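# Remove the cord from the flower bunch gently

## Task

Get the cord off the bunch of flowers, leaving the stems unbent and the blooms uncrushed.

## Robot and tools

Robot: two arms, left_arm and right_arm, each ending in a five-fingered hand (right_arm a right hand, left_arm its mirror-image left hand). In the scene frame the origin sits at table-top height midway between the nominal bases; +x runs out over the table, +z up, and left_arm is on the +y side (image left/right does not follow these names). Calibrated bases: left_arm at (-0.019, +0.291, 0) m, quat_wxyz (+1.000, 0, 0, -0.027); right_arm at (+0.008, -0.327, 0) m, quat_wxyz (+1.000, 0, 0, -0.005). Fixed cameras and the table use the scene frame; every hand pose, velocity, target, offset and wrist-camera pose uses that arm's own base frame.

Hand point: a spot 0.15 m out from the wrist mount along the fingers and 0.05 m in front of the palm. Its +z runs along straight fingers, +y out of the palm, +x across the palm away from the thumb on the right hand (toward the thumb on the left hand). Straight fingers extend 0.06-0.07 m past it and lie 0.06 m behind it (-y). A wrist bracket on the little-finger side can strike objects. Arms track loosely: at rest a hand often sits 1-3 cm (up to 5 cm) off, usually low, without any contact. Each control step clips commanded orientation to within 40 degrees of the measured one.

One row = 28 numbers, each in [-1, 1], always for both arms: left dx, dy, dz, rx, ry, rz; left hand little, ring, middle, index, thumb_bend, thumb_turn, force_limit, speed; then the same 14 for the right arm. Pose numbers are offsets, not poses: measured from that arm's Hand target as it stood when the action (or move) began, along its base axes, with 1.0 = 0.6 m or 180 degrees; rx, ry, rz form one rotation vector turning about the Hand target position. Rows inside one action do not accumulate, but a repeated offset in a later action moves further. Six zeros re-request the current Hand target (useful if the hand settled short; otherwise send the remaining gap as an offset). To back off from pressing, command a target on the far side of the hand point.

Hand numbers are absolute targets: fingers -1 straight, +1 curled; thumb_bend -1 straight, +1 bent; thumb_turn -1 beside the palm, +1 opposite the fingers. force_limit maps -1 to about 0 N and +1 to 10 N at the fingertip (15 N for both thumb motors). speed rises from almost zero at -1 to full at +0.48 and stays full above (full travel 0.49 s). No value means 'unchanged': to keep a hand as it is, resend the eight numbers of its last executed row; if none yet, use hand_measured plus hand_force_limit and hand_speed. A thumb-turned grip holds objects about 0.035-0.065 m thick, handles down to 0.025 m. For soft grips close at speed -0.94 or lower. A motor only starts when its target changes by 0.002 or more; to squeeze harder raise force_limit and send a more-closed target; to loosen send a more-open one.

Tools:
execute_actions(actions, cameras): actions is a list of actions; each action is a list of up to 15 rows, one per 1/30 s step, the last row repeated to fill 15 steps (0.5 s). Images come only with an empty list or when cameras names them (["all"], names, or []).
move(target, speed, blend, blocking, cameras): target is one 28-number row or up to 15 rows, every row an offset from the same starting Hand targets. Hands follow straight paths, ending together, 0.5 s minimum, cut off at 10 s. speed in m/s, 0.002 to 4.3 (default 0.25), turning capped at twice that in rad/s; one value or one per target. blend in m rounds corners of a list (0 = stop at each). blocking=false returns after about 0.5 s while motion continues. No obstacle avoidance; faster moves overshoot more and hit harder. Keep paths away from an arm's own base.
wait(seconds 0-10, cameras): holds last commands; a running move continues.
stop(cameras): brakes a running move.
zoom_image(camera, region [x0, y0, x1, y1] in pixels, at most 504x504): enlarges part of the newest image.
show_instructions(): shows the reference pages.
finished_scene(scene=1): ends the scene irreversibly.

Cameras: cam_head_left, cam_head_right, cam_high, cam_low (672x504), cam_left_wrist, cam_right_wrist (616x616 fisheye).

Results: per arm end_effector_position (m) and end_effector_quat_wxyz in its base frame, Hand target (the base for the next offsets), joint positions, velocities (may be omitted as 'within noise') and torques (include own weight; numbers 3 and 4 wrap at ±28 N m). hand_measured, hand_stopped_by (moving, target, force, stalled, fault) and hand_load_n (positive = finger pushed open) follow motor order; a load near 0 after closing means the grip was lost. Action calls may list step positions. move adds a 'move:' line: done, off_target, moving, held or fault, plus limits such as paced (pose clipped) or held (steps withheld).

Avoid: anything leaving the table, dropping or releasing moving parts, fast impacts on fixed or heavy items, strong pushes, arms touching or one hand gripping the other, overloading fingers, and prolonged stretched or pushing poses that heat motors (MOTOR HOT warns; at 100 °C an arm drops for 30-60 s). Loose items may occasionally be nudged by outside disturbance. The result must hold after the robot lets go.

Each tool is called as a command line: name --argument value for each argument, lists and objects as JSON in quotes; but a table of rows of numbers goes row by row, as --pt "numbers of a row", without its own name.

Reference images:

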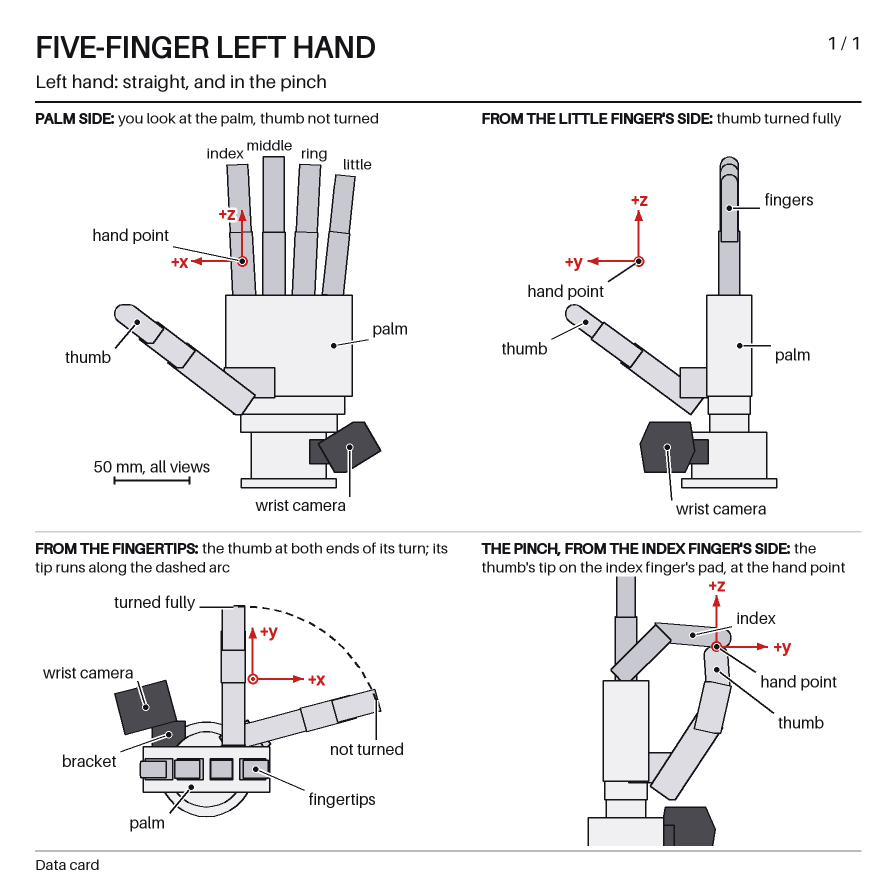

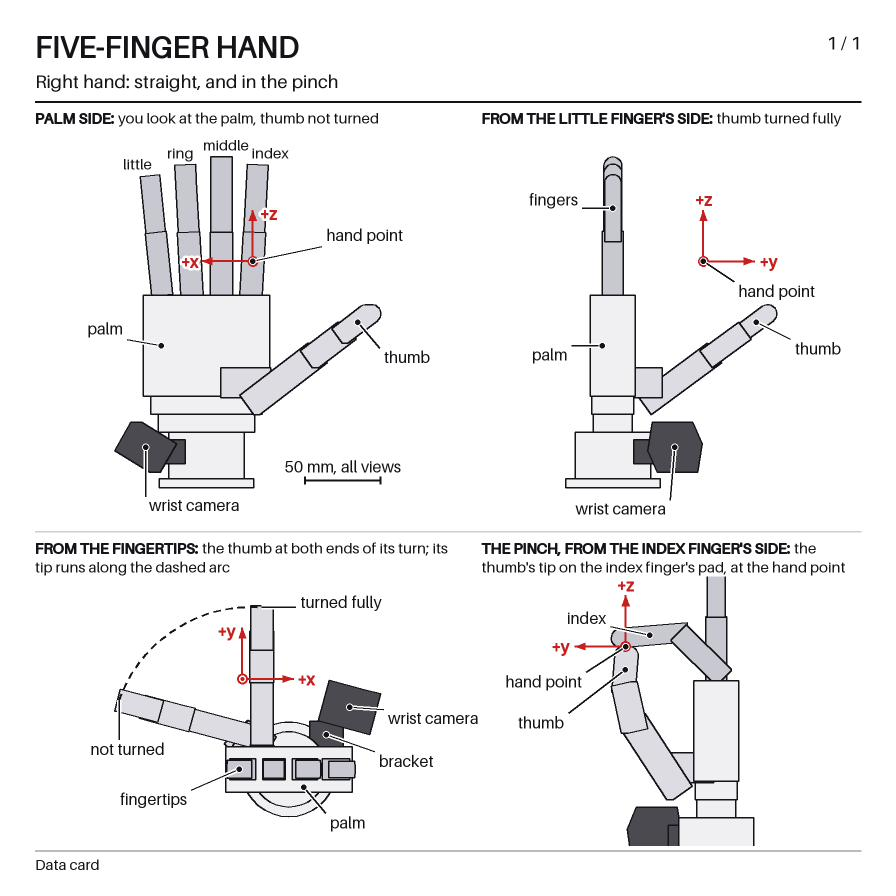

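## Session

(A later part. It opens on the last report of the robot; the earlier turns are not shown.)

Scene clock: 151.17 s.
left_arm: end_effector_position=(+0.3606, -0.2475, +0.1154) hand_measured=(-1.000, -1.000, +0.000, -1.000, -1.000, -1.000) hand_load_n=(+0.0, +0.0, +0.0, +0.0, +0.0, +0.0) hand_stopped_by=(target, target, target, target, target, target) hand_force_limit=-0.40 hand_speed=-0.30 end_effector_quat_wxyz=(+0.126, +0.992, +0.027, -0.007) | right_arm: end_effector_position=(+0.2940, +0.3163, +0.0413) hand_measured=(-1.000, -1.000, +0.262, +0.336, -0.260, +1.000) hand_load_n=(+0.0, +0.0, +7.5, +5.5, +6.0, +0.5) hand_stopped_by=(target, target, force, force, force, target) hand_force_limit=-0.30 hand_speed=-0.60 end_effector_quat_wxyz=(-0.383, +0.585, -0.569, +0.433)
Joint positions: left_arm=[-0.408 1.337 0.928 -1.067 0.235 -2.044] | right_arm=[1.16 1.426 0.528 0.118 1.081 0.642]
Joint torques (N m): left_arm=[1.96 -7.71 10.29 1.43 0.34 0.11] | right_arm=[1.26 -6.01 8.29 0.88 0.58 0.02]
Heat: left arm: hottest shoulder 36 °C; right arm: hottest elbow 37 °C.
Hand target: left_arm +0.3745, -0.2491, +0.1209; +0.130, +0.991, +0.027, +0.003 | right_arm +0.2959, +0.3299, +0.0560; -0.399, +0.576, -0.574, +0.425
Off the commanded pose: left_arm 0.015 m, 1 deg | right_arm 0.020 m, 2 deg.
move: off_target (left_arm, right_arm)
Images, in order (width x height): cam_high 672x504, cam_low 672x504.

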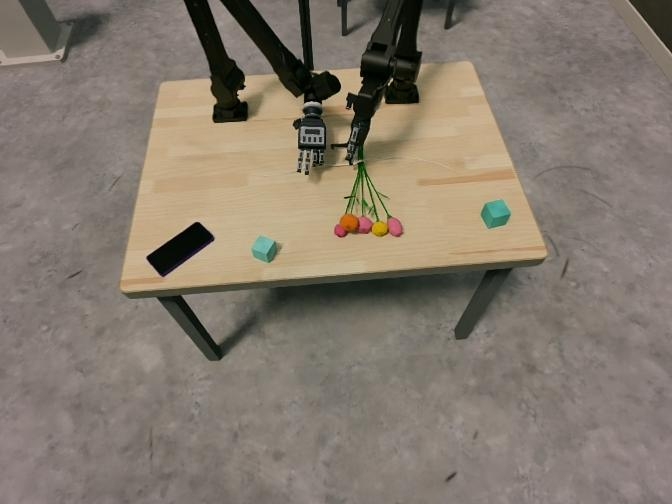

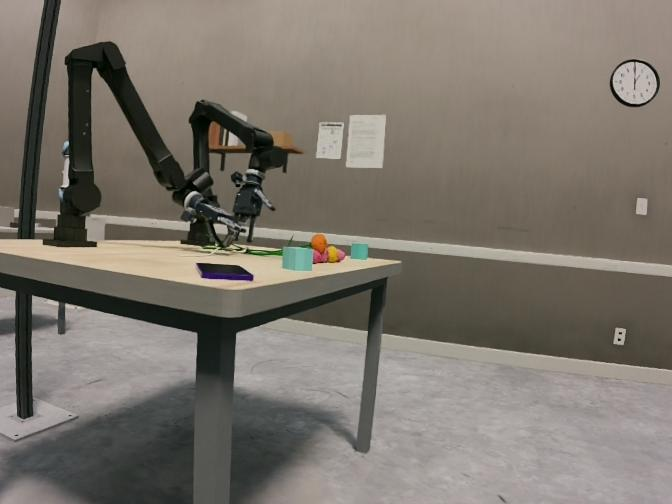

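move --pt "0.0 0.02 -0.0 0 0 0 -1 -1 0 -1 -1 -1 -0.4 -0.3 0 0 0 0 0 0 -1 -1 0.55 0.55 0.1 1 -0.3 -0.6" --pt "0.0 0.02 -0.035 0 0 0 -1 -1 0 -1 -1 -1 -0.4 -0.3 0 0 0 0 0 0 -1 -1 0.55 0.55 0.1 1 -0.3 -0.6" --cameras '["cam_high","cam_low","cam_left_wrist"]' --speed 0.08

zoom_image --camera "cam_high" --region '[320, 110, 400, 190]'

zoom_image --camera "cam_low" --region '[200, 200, 280, 270]'

Scene clock: 155.50 s.
left_arm: end_effector_position=(+0.3729, -0.2415, +0.1085) hand_measured=(-1.000, -1.000, +0.000, -1.000, -1.000, -1.000) hand_load_n=(+0.0, +0.0, +0.0, +0.0, +0.0, +0.0) hand_stopped_by=(target, target, target, target, target, target) hand_force_limit=-0.40 hand_speed=-0.30 end_effector_quat_wxyz=(+0.132, +0.991, +0.024, +0.008) | right_arm: end_effector_position=(+0.2940, +0.3163, +0.0413) hand_measured=(-1.000, -1.000, +0.262, +0.336, -0.260, +1.000) hand_load_n=(+0.0, +0.0, +8.0, +5.5, +6.0, +0.5) hand_stopped_by=(target, target, force, force, force, target) hand_force_limit=-0.30 hand_speed=-0.60 end_effector_quat_wxyz=(-0.383, +0.585, -0.569, +0.433)
Joint positions: left_arm=[-0.38 1.352 0.916 -1.013 0.236 -2.013] | right_arm=[1.16 1.426 0.528 0.118 1.081 0.642]
Joint torques (N m): left_arm=[2.14 -7.82 7.53 1.36 0.44 0.06] | right_arm=[2.08 -6.83 8.4 0.77 0.59 0.04]
Heat: left arm: hottest shoulder 36 °C; right arm: hottest elbow 37 °C.
Hand target: left_arm +0.3746, -0.2371, +0.0999; +0.130, +0.991, +0.027, +0.003 | right_arm +0.2959, +0.3299, +0.0560; -0.399, +0.576, -0.574, +0.425
Off the commanded pose: left_arm 0.010 m, 1 deg | right_arm 0.020 m, 2 deg.
move: off_target (right_arm)
Images, in order (width x height): cam_high 672x504, cam_low 672x504, cam_left_wrist 616x616.

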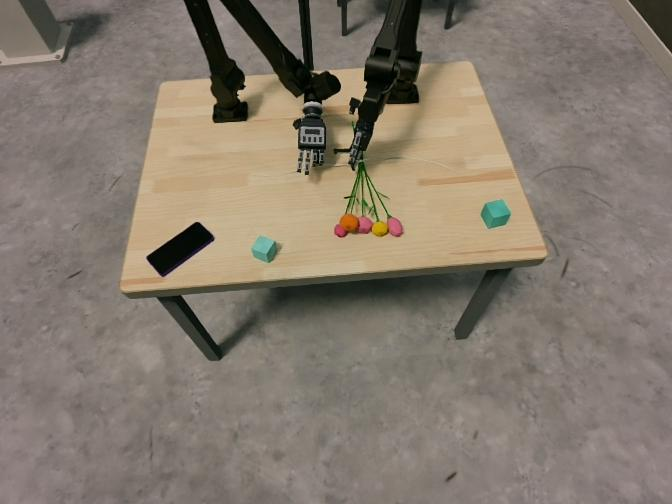

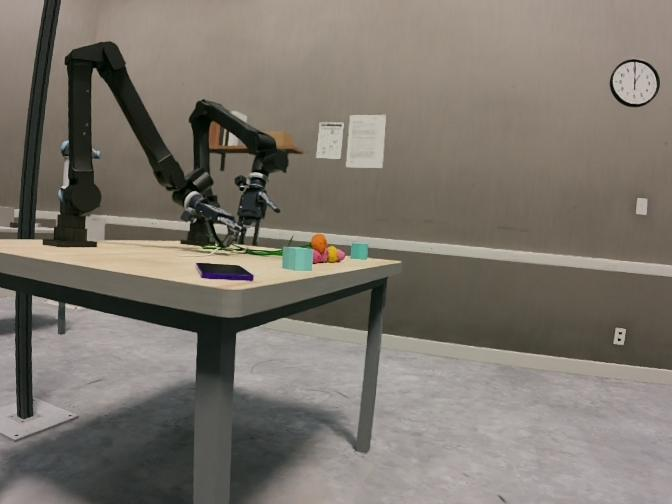

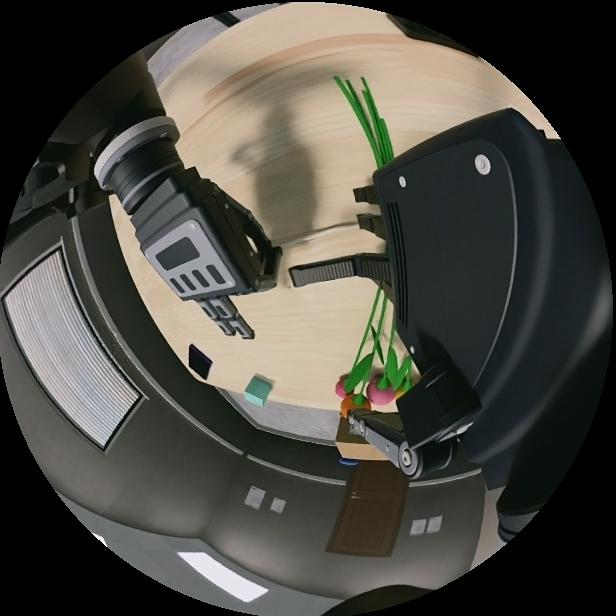

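Scaled by 6.300 from the camera's 672x504 image, which has a finer 960x720 frame.

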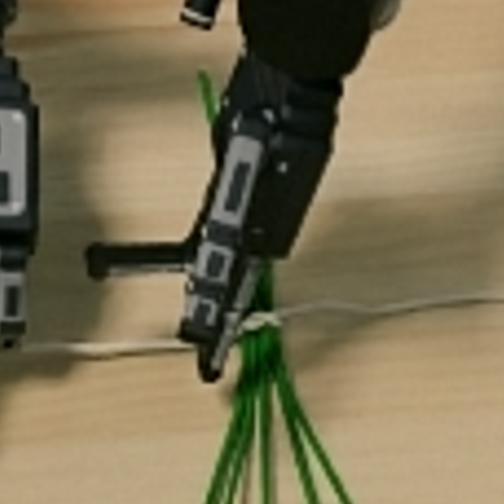

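Scaled by 6.300 from the camera's 672x504 image, which has a finer 960x720 frame.

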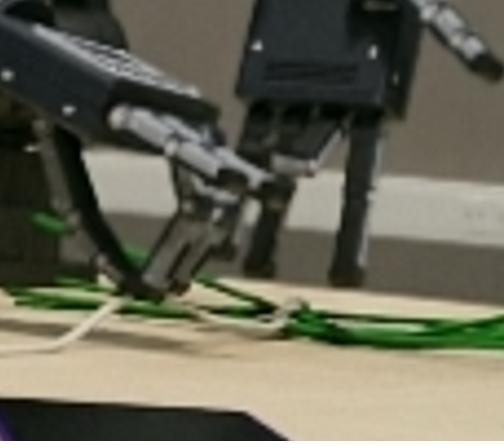

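move --pt "-0.035 0.0 0.01 0 0 0 -1 -1 0 -1 -1 -1 -0.4 -0.3 0 0 0 0 0 0 -1 -1 0.55 0.55 0.1 1 -0.3 -0.6" --cameras '["cam_high","cam_low","cam_left_wrist"]' --speed 0.08

zoom_image --camera "cam_high" --region '[320, 110, 400, 190]'

zoom_image --camera "cam_low" --region '[200, 200, 280, 270]'

zoom_image --camera "cam_left_wrist" --region '[240, 120, 420, 300]'

Scene clock: 160.17 s.
left_arm: end_effector_position=(+0.3601, -0.2361, +0.1077) hand_measured=(-1.000, -1.000, +0.000, -1.000, -1.000, -1.000) hand_load_n=(+0.0, +0.0, +0.0, +0.0, +0.0, +0.0) hand_stopped_by=(target, target, target, target, target, target) hand_force_limit=-0.40 hand_speed=-0.30 end_effector_quat_wxyz=(+0.132, +0.991, +0.026, +0.008) | right_arm: end_effector_position=(+0.2940, +0.3163, +0.0413) hand_measured=(-1.000, -1.000, +0.262, +0.336, -0.260, +1.000) hand_load_n=(+0.0, +0.0, +7.5, +5.5, +5.5, +1.0) hand_stopped_by=(target, target, force, force, force, target) hand_force_limit=-0.30 hand_speed=-0.60 end_effector_quat_wxyz=(-0.383, +0.585, -0.569, +0.433)
Joint positions: left_arm=[-0.38 1.315 0.879 -1.013 0.236 -2.018] | right_arm=[1.16 1.426 0.528 0.118 1.081 0.642]
Joint velocities: left_arm=[within noise] | right_arm=[-0.005 -0.005 -0.022 0.012 0.022 -0.154]
Joint torques (N m): left_arm=[-0.15 -9.47 7.36 0.46 0.36 -0.12] | right_arm=[1.03 -5.83 8.49 0.9 0.54 0.02]
Heat: left arm: hottest shoulder 36 °C; right arm: hottest elbow 37 °C.
Hand target: left_arm +0.3537, -0.2371, +0.1060; +0.130, +0.991, +0.027, +0.003 | right_arm +0.2959, +0.3299, +0.0560; -0.399, +0.576, -0.574, +0.425
Off the commanded pose: left_arm 0.007 m, 1 deg | right_arm 0.020 m, 2 deg.
move: off_target (right_arm)
Images, in order (width x height): cam_high 672x504, cam_low 672x504, cam_left_wrist 616x616.

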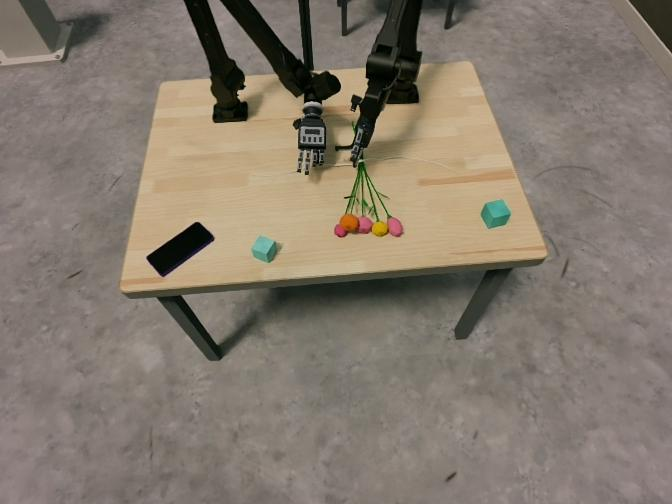

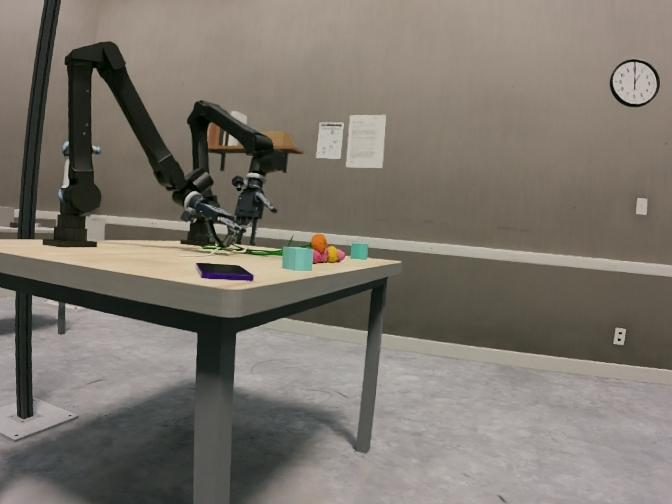

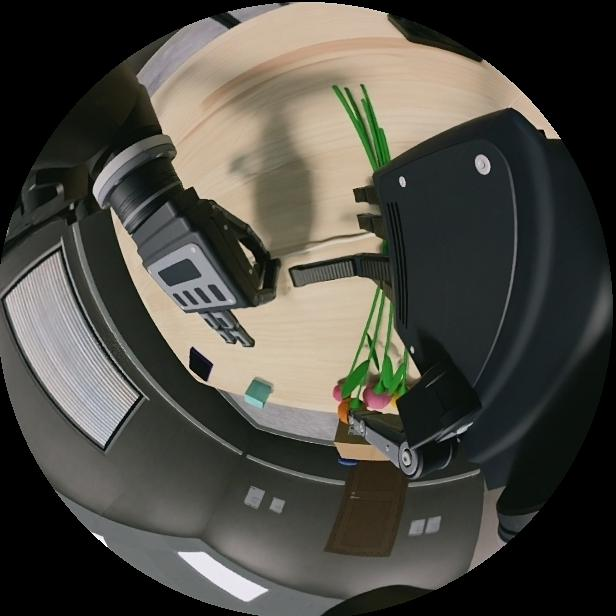

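Scaled by 6.300 from the camera's 672x504 image, which has a finer 960x720 frame.

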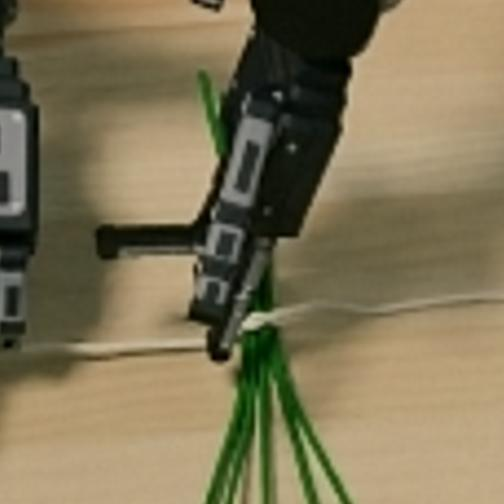

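Scaled by 6.300 from the camera's 672x504 image, which has a finer 960x720 frame.

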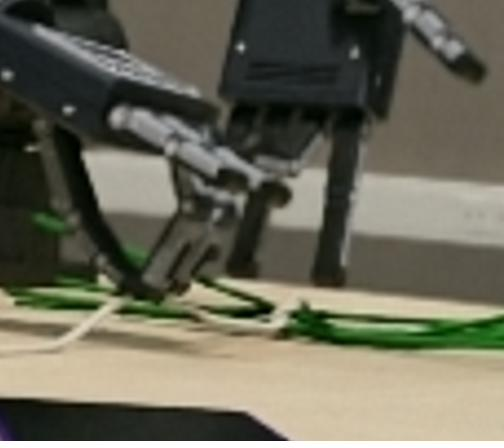

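Scaled by 2.800 from the camera's 616x616 image, which has a finer 880x880 frame.

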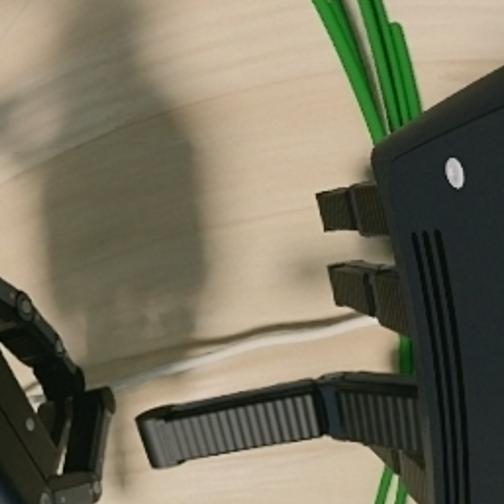

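move --pt "0 0.0 -0.023 0 0 0 -1 -1 0 -1 -1 -1 -0.4 -0.3 0 0 0 0 0 0 -1 -1 0.55 0.55 0.1 1 -0.3 -0.6" --cameras '["cam_high","cam_low","cam_left_wrist"]' --speed 0.05

zoom_image --camera "cam_high" --region '[320, 110, 400, 190]'

zoom_image --camera "cam_low" --region '[200, 200, 280, 270]'

zoom_image --camera "cam_left_wrist" --region '[240, 120, 420, 300]'

Scene clock: 163.87 s.
left_arm: end_effector_position=(+0.3568, -0.2347, +0.0995) hand_measured=(-1.000, -1.000, +0.000, -1.000, -1.000, -1.000) hand_load_n=(+0.0, +0.0, +0.0, +0.0, +0.0, +0.5) hand_stopped_by=(target, target, target, target, target, target) hand_force_limit=-0.40 hand_speed=-0.30 end_effector_quat_wxyz=(+0.132, +0.991, +0.027, +0.009) | right_arm: end_effector_position=(+0.2940, +0.3163, +0.0413) hand_measured=(-1.000, -1.000, +0.262, +0.336, -0.260, +1.000) hand_load_n=(+0.0, +0.0, +7.5, +6.0, +6.0, +0.5) hand_stopped_by=(target, target, force, force, force, target) hand_force_limit=-0.30 hand_speed=-0.60 end_effector_quat_wxyz=(-0.383, +0.585, -0.569, +0.433)
Joint positions: left_arm=[-0.38 1.315 0.854 -0.987 0.236 -2.019] | right_arm=[1.16 1.426 0.528 0.118 1.081 0.642]
Joint torques (N m): left_arm=[0.03 -7.82 7.3 1.29 0.32 -0.03] | right_arm=[2.84 -7.41 8.42 0.72 0.53 0.01]
Heat: left arm: hottest shoulder 36 °C; right arm: hottest elbow 37 °C.
Hand target: left_arm +0.3537, -0.2371, +0.0922; +0.130, +0.991, +0.027, +0.003 | right_arm +0.2959, +0.3299, +0.0560; -0.399, +0.576, -0.574, +0.425
Off the commanded pose: left_arm 0.008 m, 1 deg | right_arm 0.020 m, 2 deg.
move: off_target (right_arm)
Images, in order (width x height): cam_high 672x504, cam_low 672x504, cam_left_wrist 616x616.

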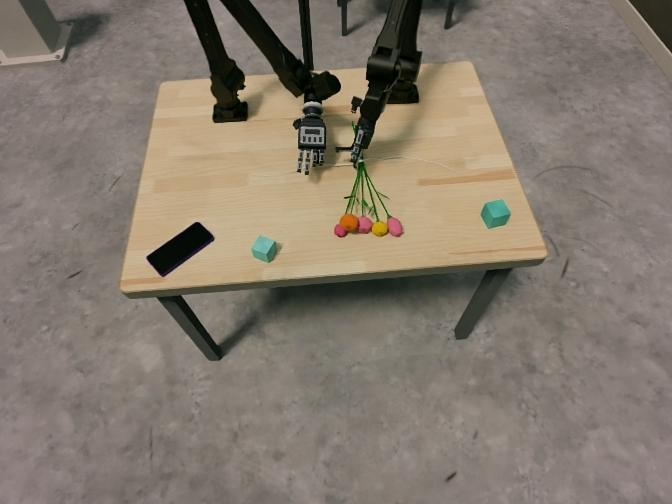

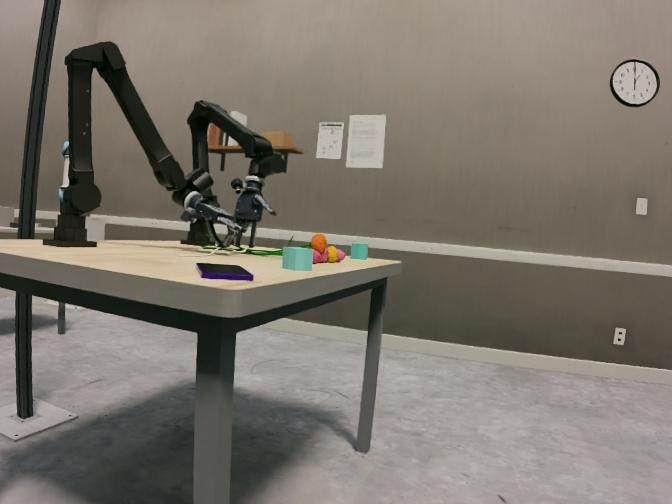

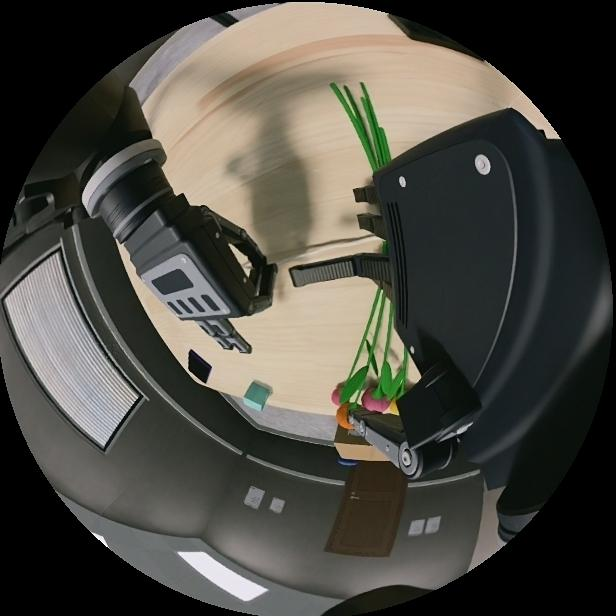

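Scaled by 6.300 from the camera's 672x504 image, which has a finer 960x720 frame.

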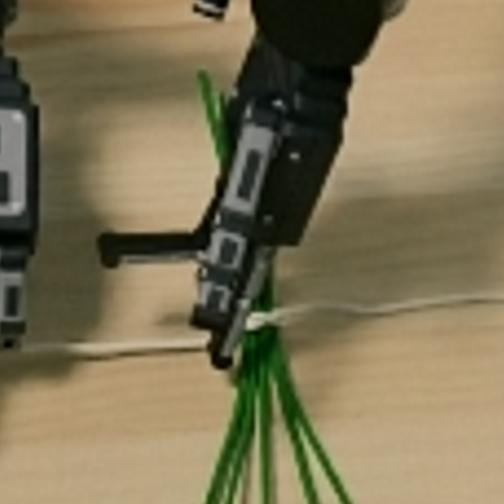

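Scaled by 6.300 from the camera's 672x504 image, which has a finer 960x720 frame.

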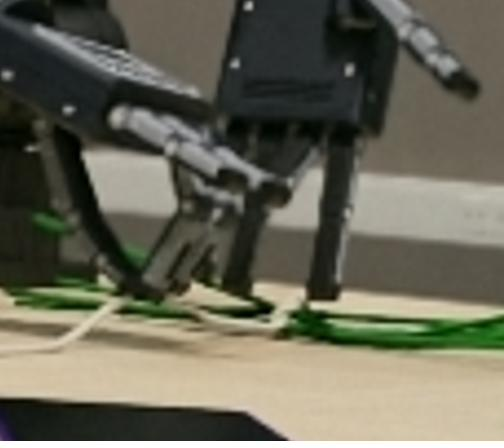

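Scaled by 2.800 from the camera's 616x616 image, which has a finer 880x880 frame.

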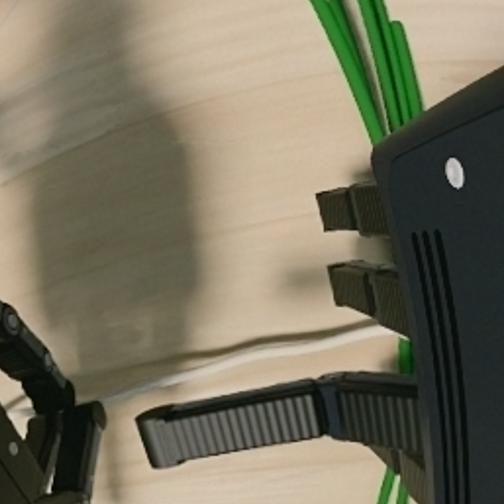

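move --pt "0 0.0 -0.012 0 0 0 -1 -1 0 -1 -1 -1 -0.4 -0.3 0 0 0 0 0 0 -1 -1 0.55 0.55 0.1 1 -0.3 -0.6" --cameras '["cam_high","cam_low"]' --speed 0.05

zoom_image --camera "cam_high" --region '[320, 110, 400, 190]'

zoom_image --camera "cam_low" --region '[220, 220, 270, 260]'

Scene clock: 168.67 s.
left_arm: end_effector_position=(+0.3569, -0.2347, +0.0945) hand_measured=(-1.000, -1.000, +0.000, -1.000, -1.000, -1.000) hand_load_n=(+0.0, +0.0, +0.0, +0.0, +0.0, +0.0) hand_stopped_by=(target, target, target, target, target, target) hand_force_limit=-0.40 hand_speed=-0.30 end_effector_quat_wxyz=(+0.133, +0.991, +0.026, +0.011) | right_arm: end_effector_position=(+0.2940, +0.3163, +0.0413) hand_measured=(-1.000, -1.000, +0.262, +0.336, -0.260, +1.000) hand_load_n=(+0.0, +0.0, +7.5, +5.5, +6.0, +0.5) hand_stopped_by=(target, target, force, force, force, target) hand_force_limit=-0.30 hand_speed=-0.60 end_effector_quat_wxyz=(-0.383, +0.585, -0.569, +0.433)
Joint positions: left_arm=[-0.38 1.319 0.842 -0.966 0.236 -2.019] | right_arm=[1.16 1.426 0.528 0.118 1.081 0.642]
Joint torques (N m): left_arm=[0.44 -6.95 7.2 1.32 0.35 -0.07] | right_arm=[2.26 -7.3 8.43 0.64 0.57 0.03]
Heat: left arm: hottest shoulder 36 °C; right arm: hottest elbow 37 °C.
Hand target: left_arm +0.3536, -0.2371, +0.0849; +0.130, +0.991, +0.027, +0.003 | right_arm +0.2959, +0.3299, +0.0560; -0.399, +0.576, -0.574, +0.425
Off the commanded pose: left_arm 0.010 m, 1 deg | right_arm 0.020 m, 2 deg.
move: off_target (right_arm)
Images, in order (width x height): cam_high 672x504, cam_low 672x504.

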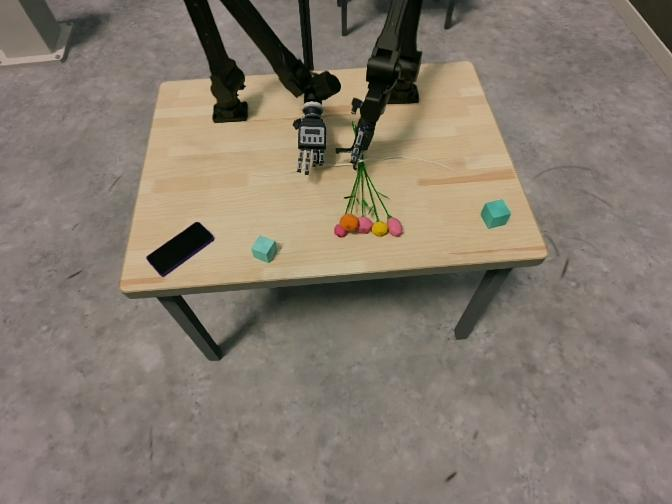

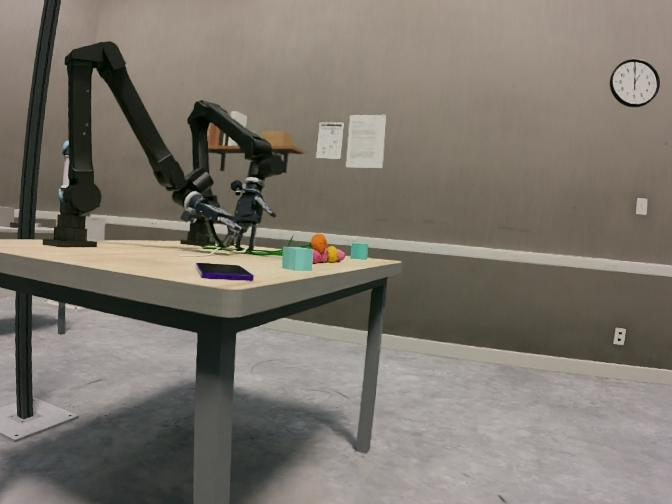

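Scaled by 6.300 from the camera's 672x504 image, which has a finer 960x720 frame.

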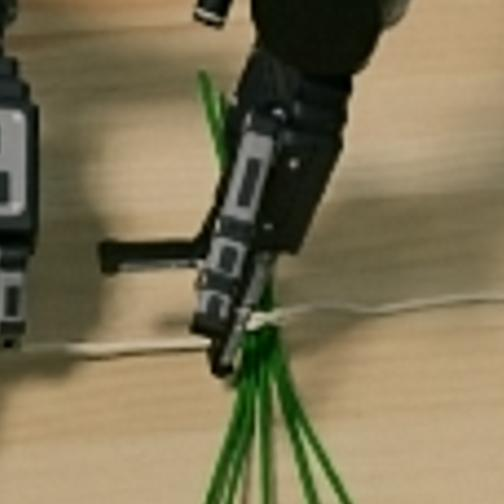

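Scaled by 10.080 from the camera's 672x504 image, which has a finer 960x720 frame.

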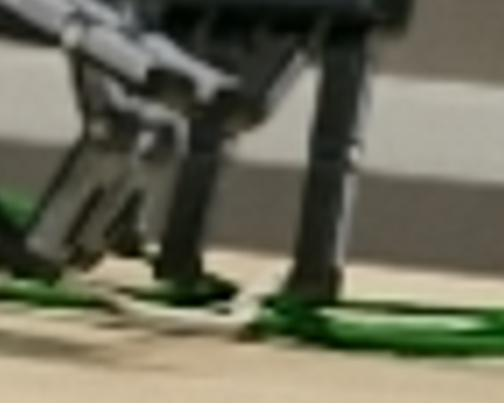

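zoom_image --camera "cam_low" --region '[200, 200, 320, 290]'

wait --seconds 0.1 --cameras '["all"]'

zoom_image --camera "cam_head_left" --region '[220, 230, 320, 330]'

zoom_image --camera "cam_head_right" --region '[220, 230, 320, 330]'

zoom_image --camera "cam_right_wrist" --region '[220, 360, 340, 560]'

Scaled by 4.200 from the camera's 672x504 image, which has a finer 960x720 frame.

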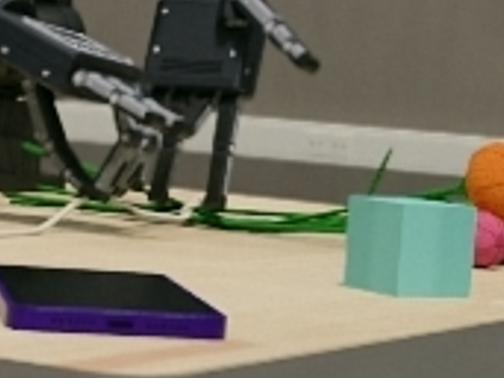

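Scene clock: 171.10 s.
left_arm: end_effector_position=(+0.3569, -0.2348, +0.0945) hand_measured=(-1.000, -1.000, +0.000, -1.000, -1.000, -1.000) hand_load_n=(+0.0, +0.0, +0.0, +0.0, +0.0, +0.0) hand_stopped_by=(target, target, target, target, target, target) hand_force_limit=-0.40 hand_speed=-0.30 end_effector_quat_wxyz=(+0.133, +0.991, +0.026, +0.011) | right_arm: end_effector_position=(+0.2940, +0.3163, +0.0413) hand_measured=(-1.000, -1.000, +0.262, +0.336, -0.260, +1.000) hand_load_n=(+0.0, +0.0, +7.5, +5.5, +5.5, +0.5) hand_stopped_by=(target, target, force, force, force, target) hand_force_limit=-0.30 hand_speed=-0.60 end_effector_quat_wxyz=(-0.383, +0.585, -0.569, +0.433)
Joint positions: left_arm=[-0.38 1.319 0.842 -0.965 0.236 -2.019] | right_arm=[1.16 1.426 0.528 0.118 1.081 0.642]
Joint torques (N m): left_arm=[-0.26 -7.77 7.23 1.35 0.32 -0.06] | right_arm=[1.85 -7.12 8.64 0.94 0.53 0.02]
Heat: left arm: hottest shoulder 36 °C; right arm: hottest elbow 37 °C.
Hand target: left_arm +0.3537, -0.2371, +0.0849; +0.130, +0.991, +0.027, +0.003 | right_arm +0.2959, +0.3299, +0.0560; -0.399, +0.576, -0.574, +0.425
Off the commanded pose: left_arm 0.010 m, 1 deg | right_arm 0.020 m, 2 deg.
wait: 0.10 s; at rest from the start

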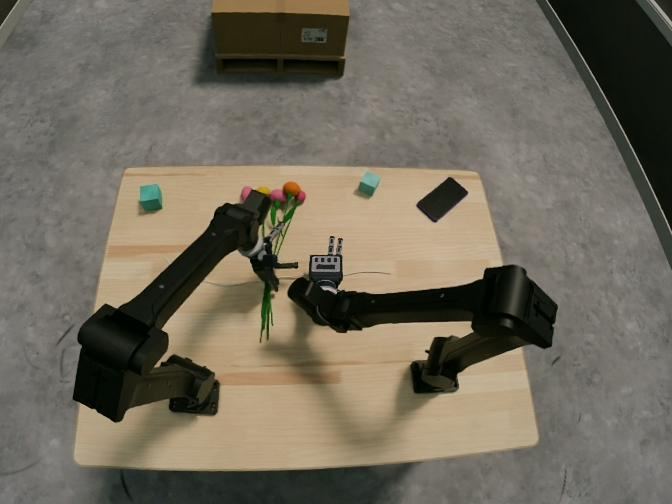

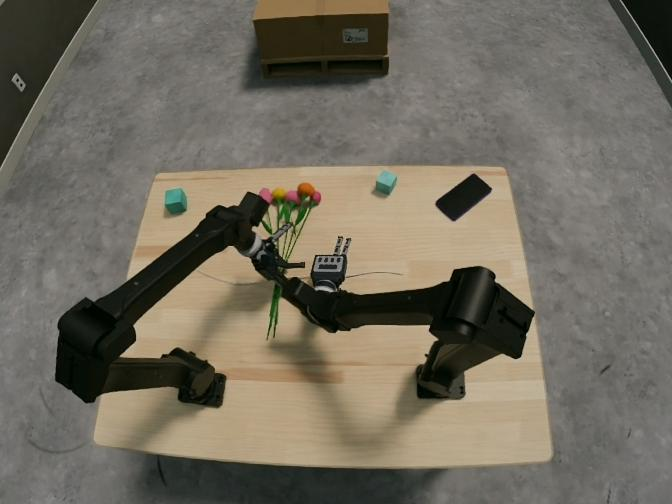

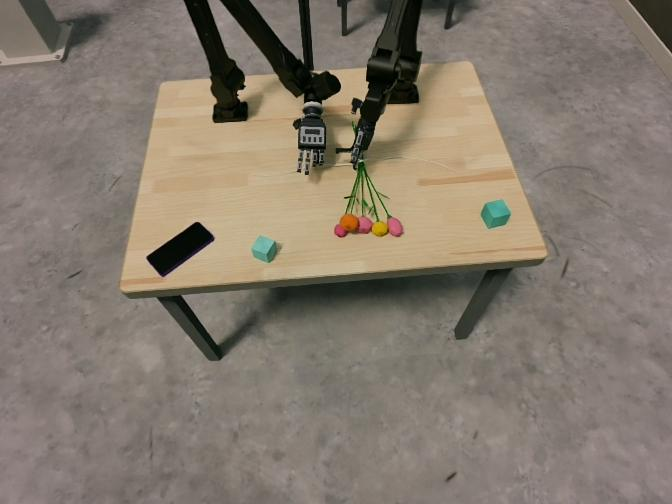

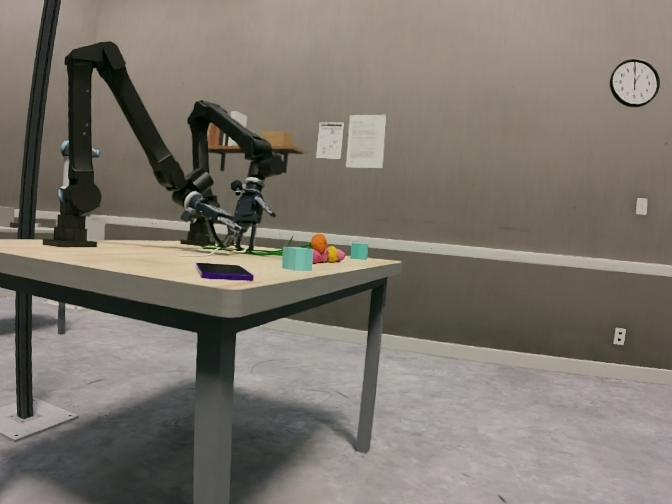

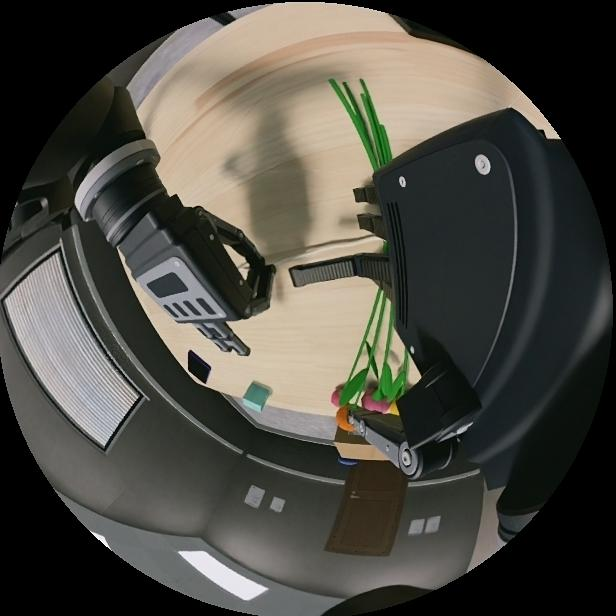

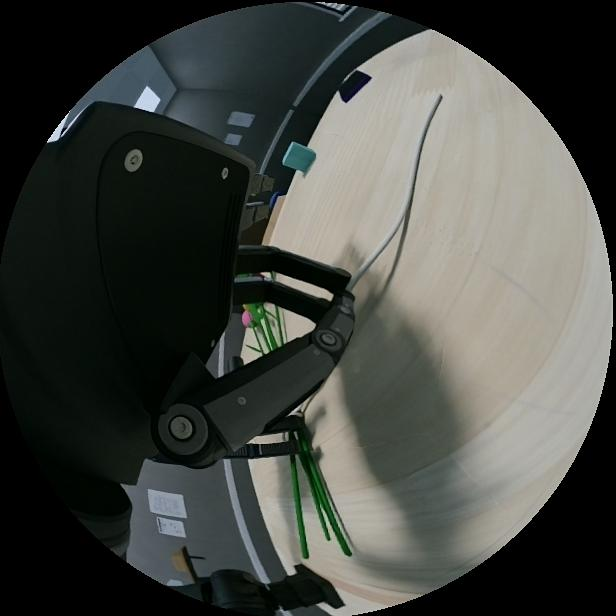

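Scaled by 5.040 from the camera's 672x504 image, which has a finer 960x720 frame.

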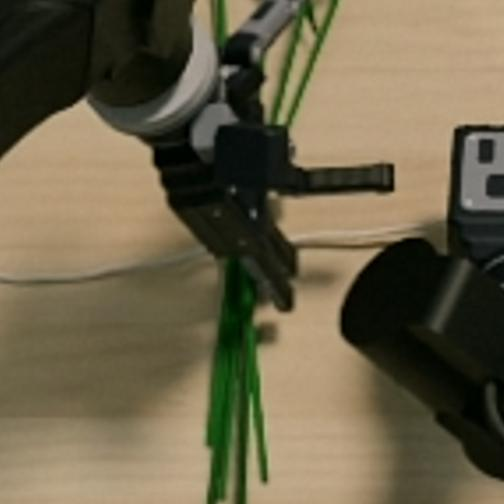

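Scaled by 5.040 from the camera's 672x504 image, which has a finer 960x720 frame.

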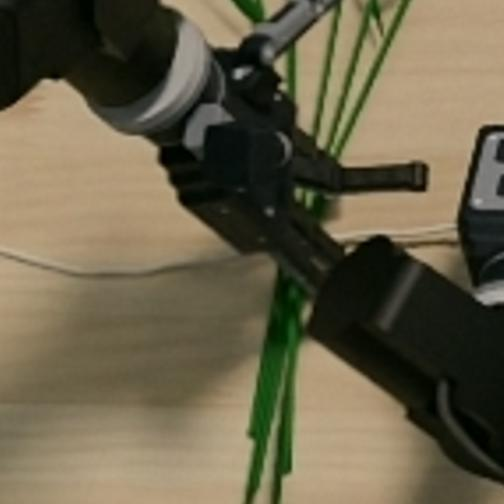

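Scaled by 2.520 from the camera's 616x616 image, which has a finer 880x880 frame.

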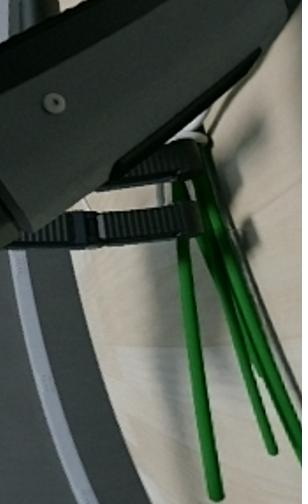

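move --pt "0 0.0 -0.015 0 0 0 -1 -1 0 -1 -1 -1 -0.4 -0.3 0 0 0 0 0 0 -1 -1 0.55 0.55 0.1 1 -0.3 -0.6" --cameras '["cam_high","cam_low","cam_head_left","cam_right_wrist"]' --speed 0.05

zoom_image --camera "cam_high" --region '[320, 110, 400, 190]'

zoom_image --camera "cam_low" --region '[220, 220, 270, 260]'

zoom_image --camera "cam_head_left" --region '[220, 230, 320, 330]'

zoom_image --camera "cam_right_wrist" --region '[220, 360, 340, 560]'

Scene clock: 175.93 s.
left_arm: end_effector_position=(+0.3570, -0.2348, +0.0853) hand_measured=(-1.000, -1.000, +0.000, -1.000, -1.000, -1.000) hand_load_n=(+0.0, +0.0, +0.0, +0.0, +0.0, +0.0) hand_stopped_by=(target, target, target, target, target, target) hand_force_limit=-0.40 hand_speed=-0.30 end_effector_quat_wxyz=(+0.133, +0.991, +0.026, +0.011) | right_arm: end_effector_position=(+0.2940, +0.3163, +0.0413) hand_measured=(-1.000, -1.000, +0.262, +0.336, -0.260, +1.000) hand_load_n=(+0.0, +0.0, +7.5, +5.5, +5.5, +0.5) hand_stopped_by=(target, target, force, force, force, target) hand_force_limit=-0.30 hand_speed=-0.60 end_effector_quat_wxyz=(-0.383, +0.585, -0.569, +0.433)
Joint positions: left_arm=[-0.38 1.333 0.828 -0.937 0.236 -2.019] | right_arm=[1.16 1.426 0.528 0.118 1.081 0.642]
Joint torques (N m): left_arm=[0.67 -7.24 7.13 1.42 0.35 -0.1] | right_arm=[2.08 -6.65 8.49 0.99 0.55 -0.01]
Heat: left arm: hottest shoulder 36 °C; right arm: hottest elbow 37 °C.
Hand target: left_arm +0.3537, -0.2371, +0.0760; +0.130, +0.991, +0.027, +0.003 | right_arm +0.2959, +0.3299, +0.0560; -0.399, +0.576, -0.574, +0.425
Off the commanded pose: left_arm 0.010 m, 1 deg | right_arm 0.020 m, 2 deg.
move: off_target (right_arm)
Images, in order (width x height): cam_head_left 672x504, cam_high 672x504, cam_low 672x504, cam_right_wrist 616x616.

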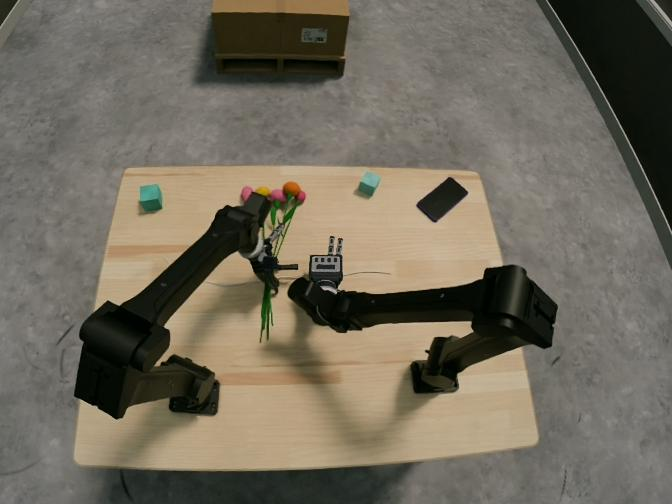

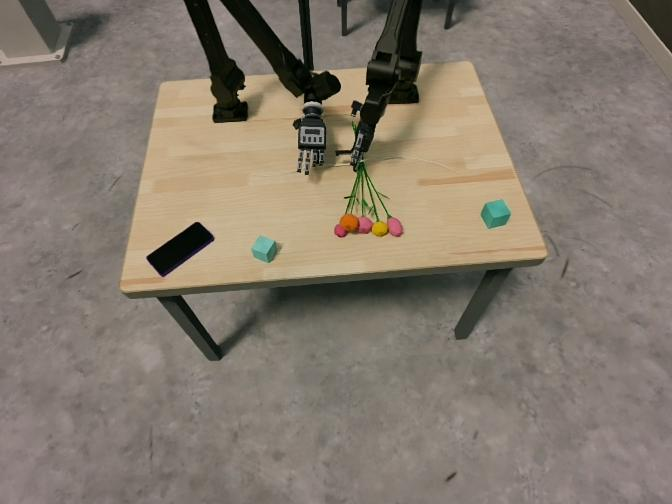

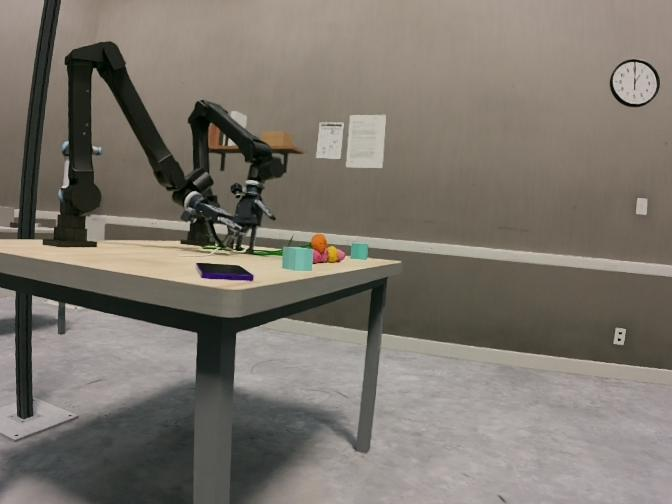

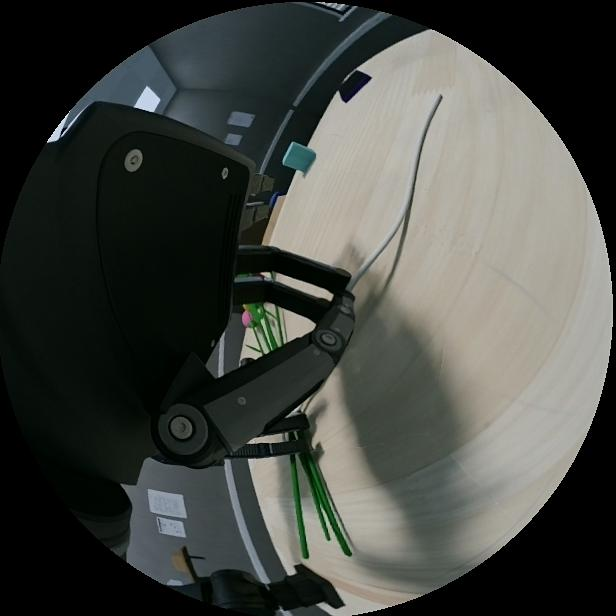

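Scaled by 6.300 from the camera's 672x504 image, which has a finer 960x720 frame.

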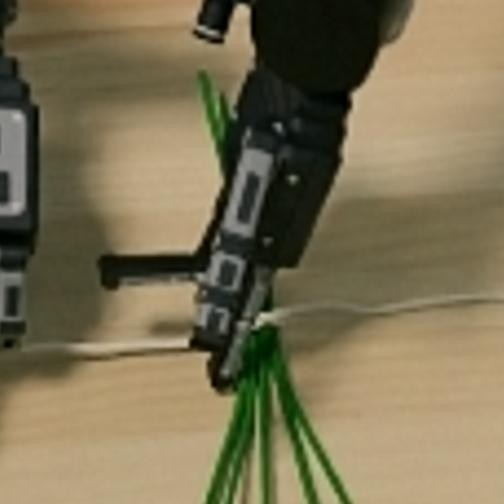

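Scaled by 10.080 from the camera's 672x504 image, which has a finer 960x720 frame.

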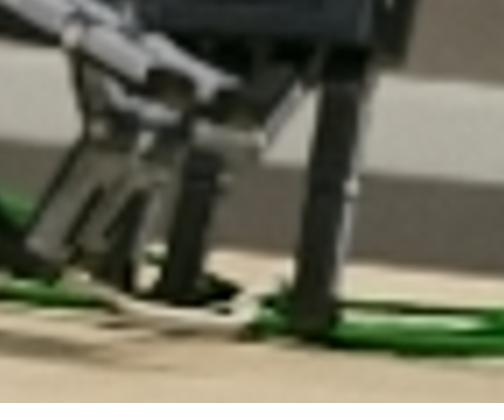

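Scaled by 5.040 from the camera's 672x504 image, which has a finer 960x720 frame.

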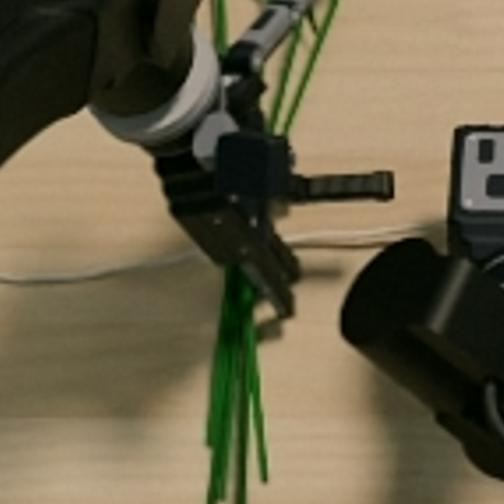

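Scaled by 2.520 from the camera's 616x616 image, which has a finer 880x880 frame.

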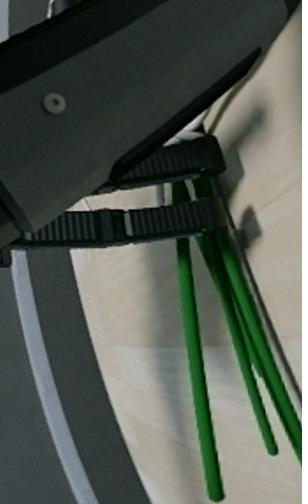

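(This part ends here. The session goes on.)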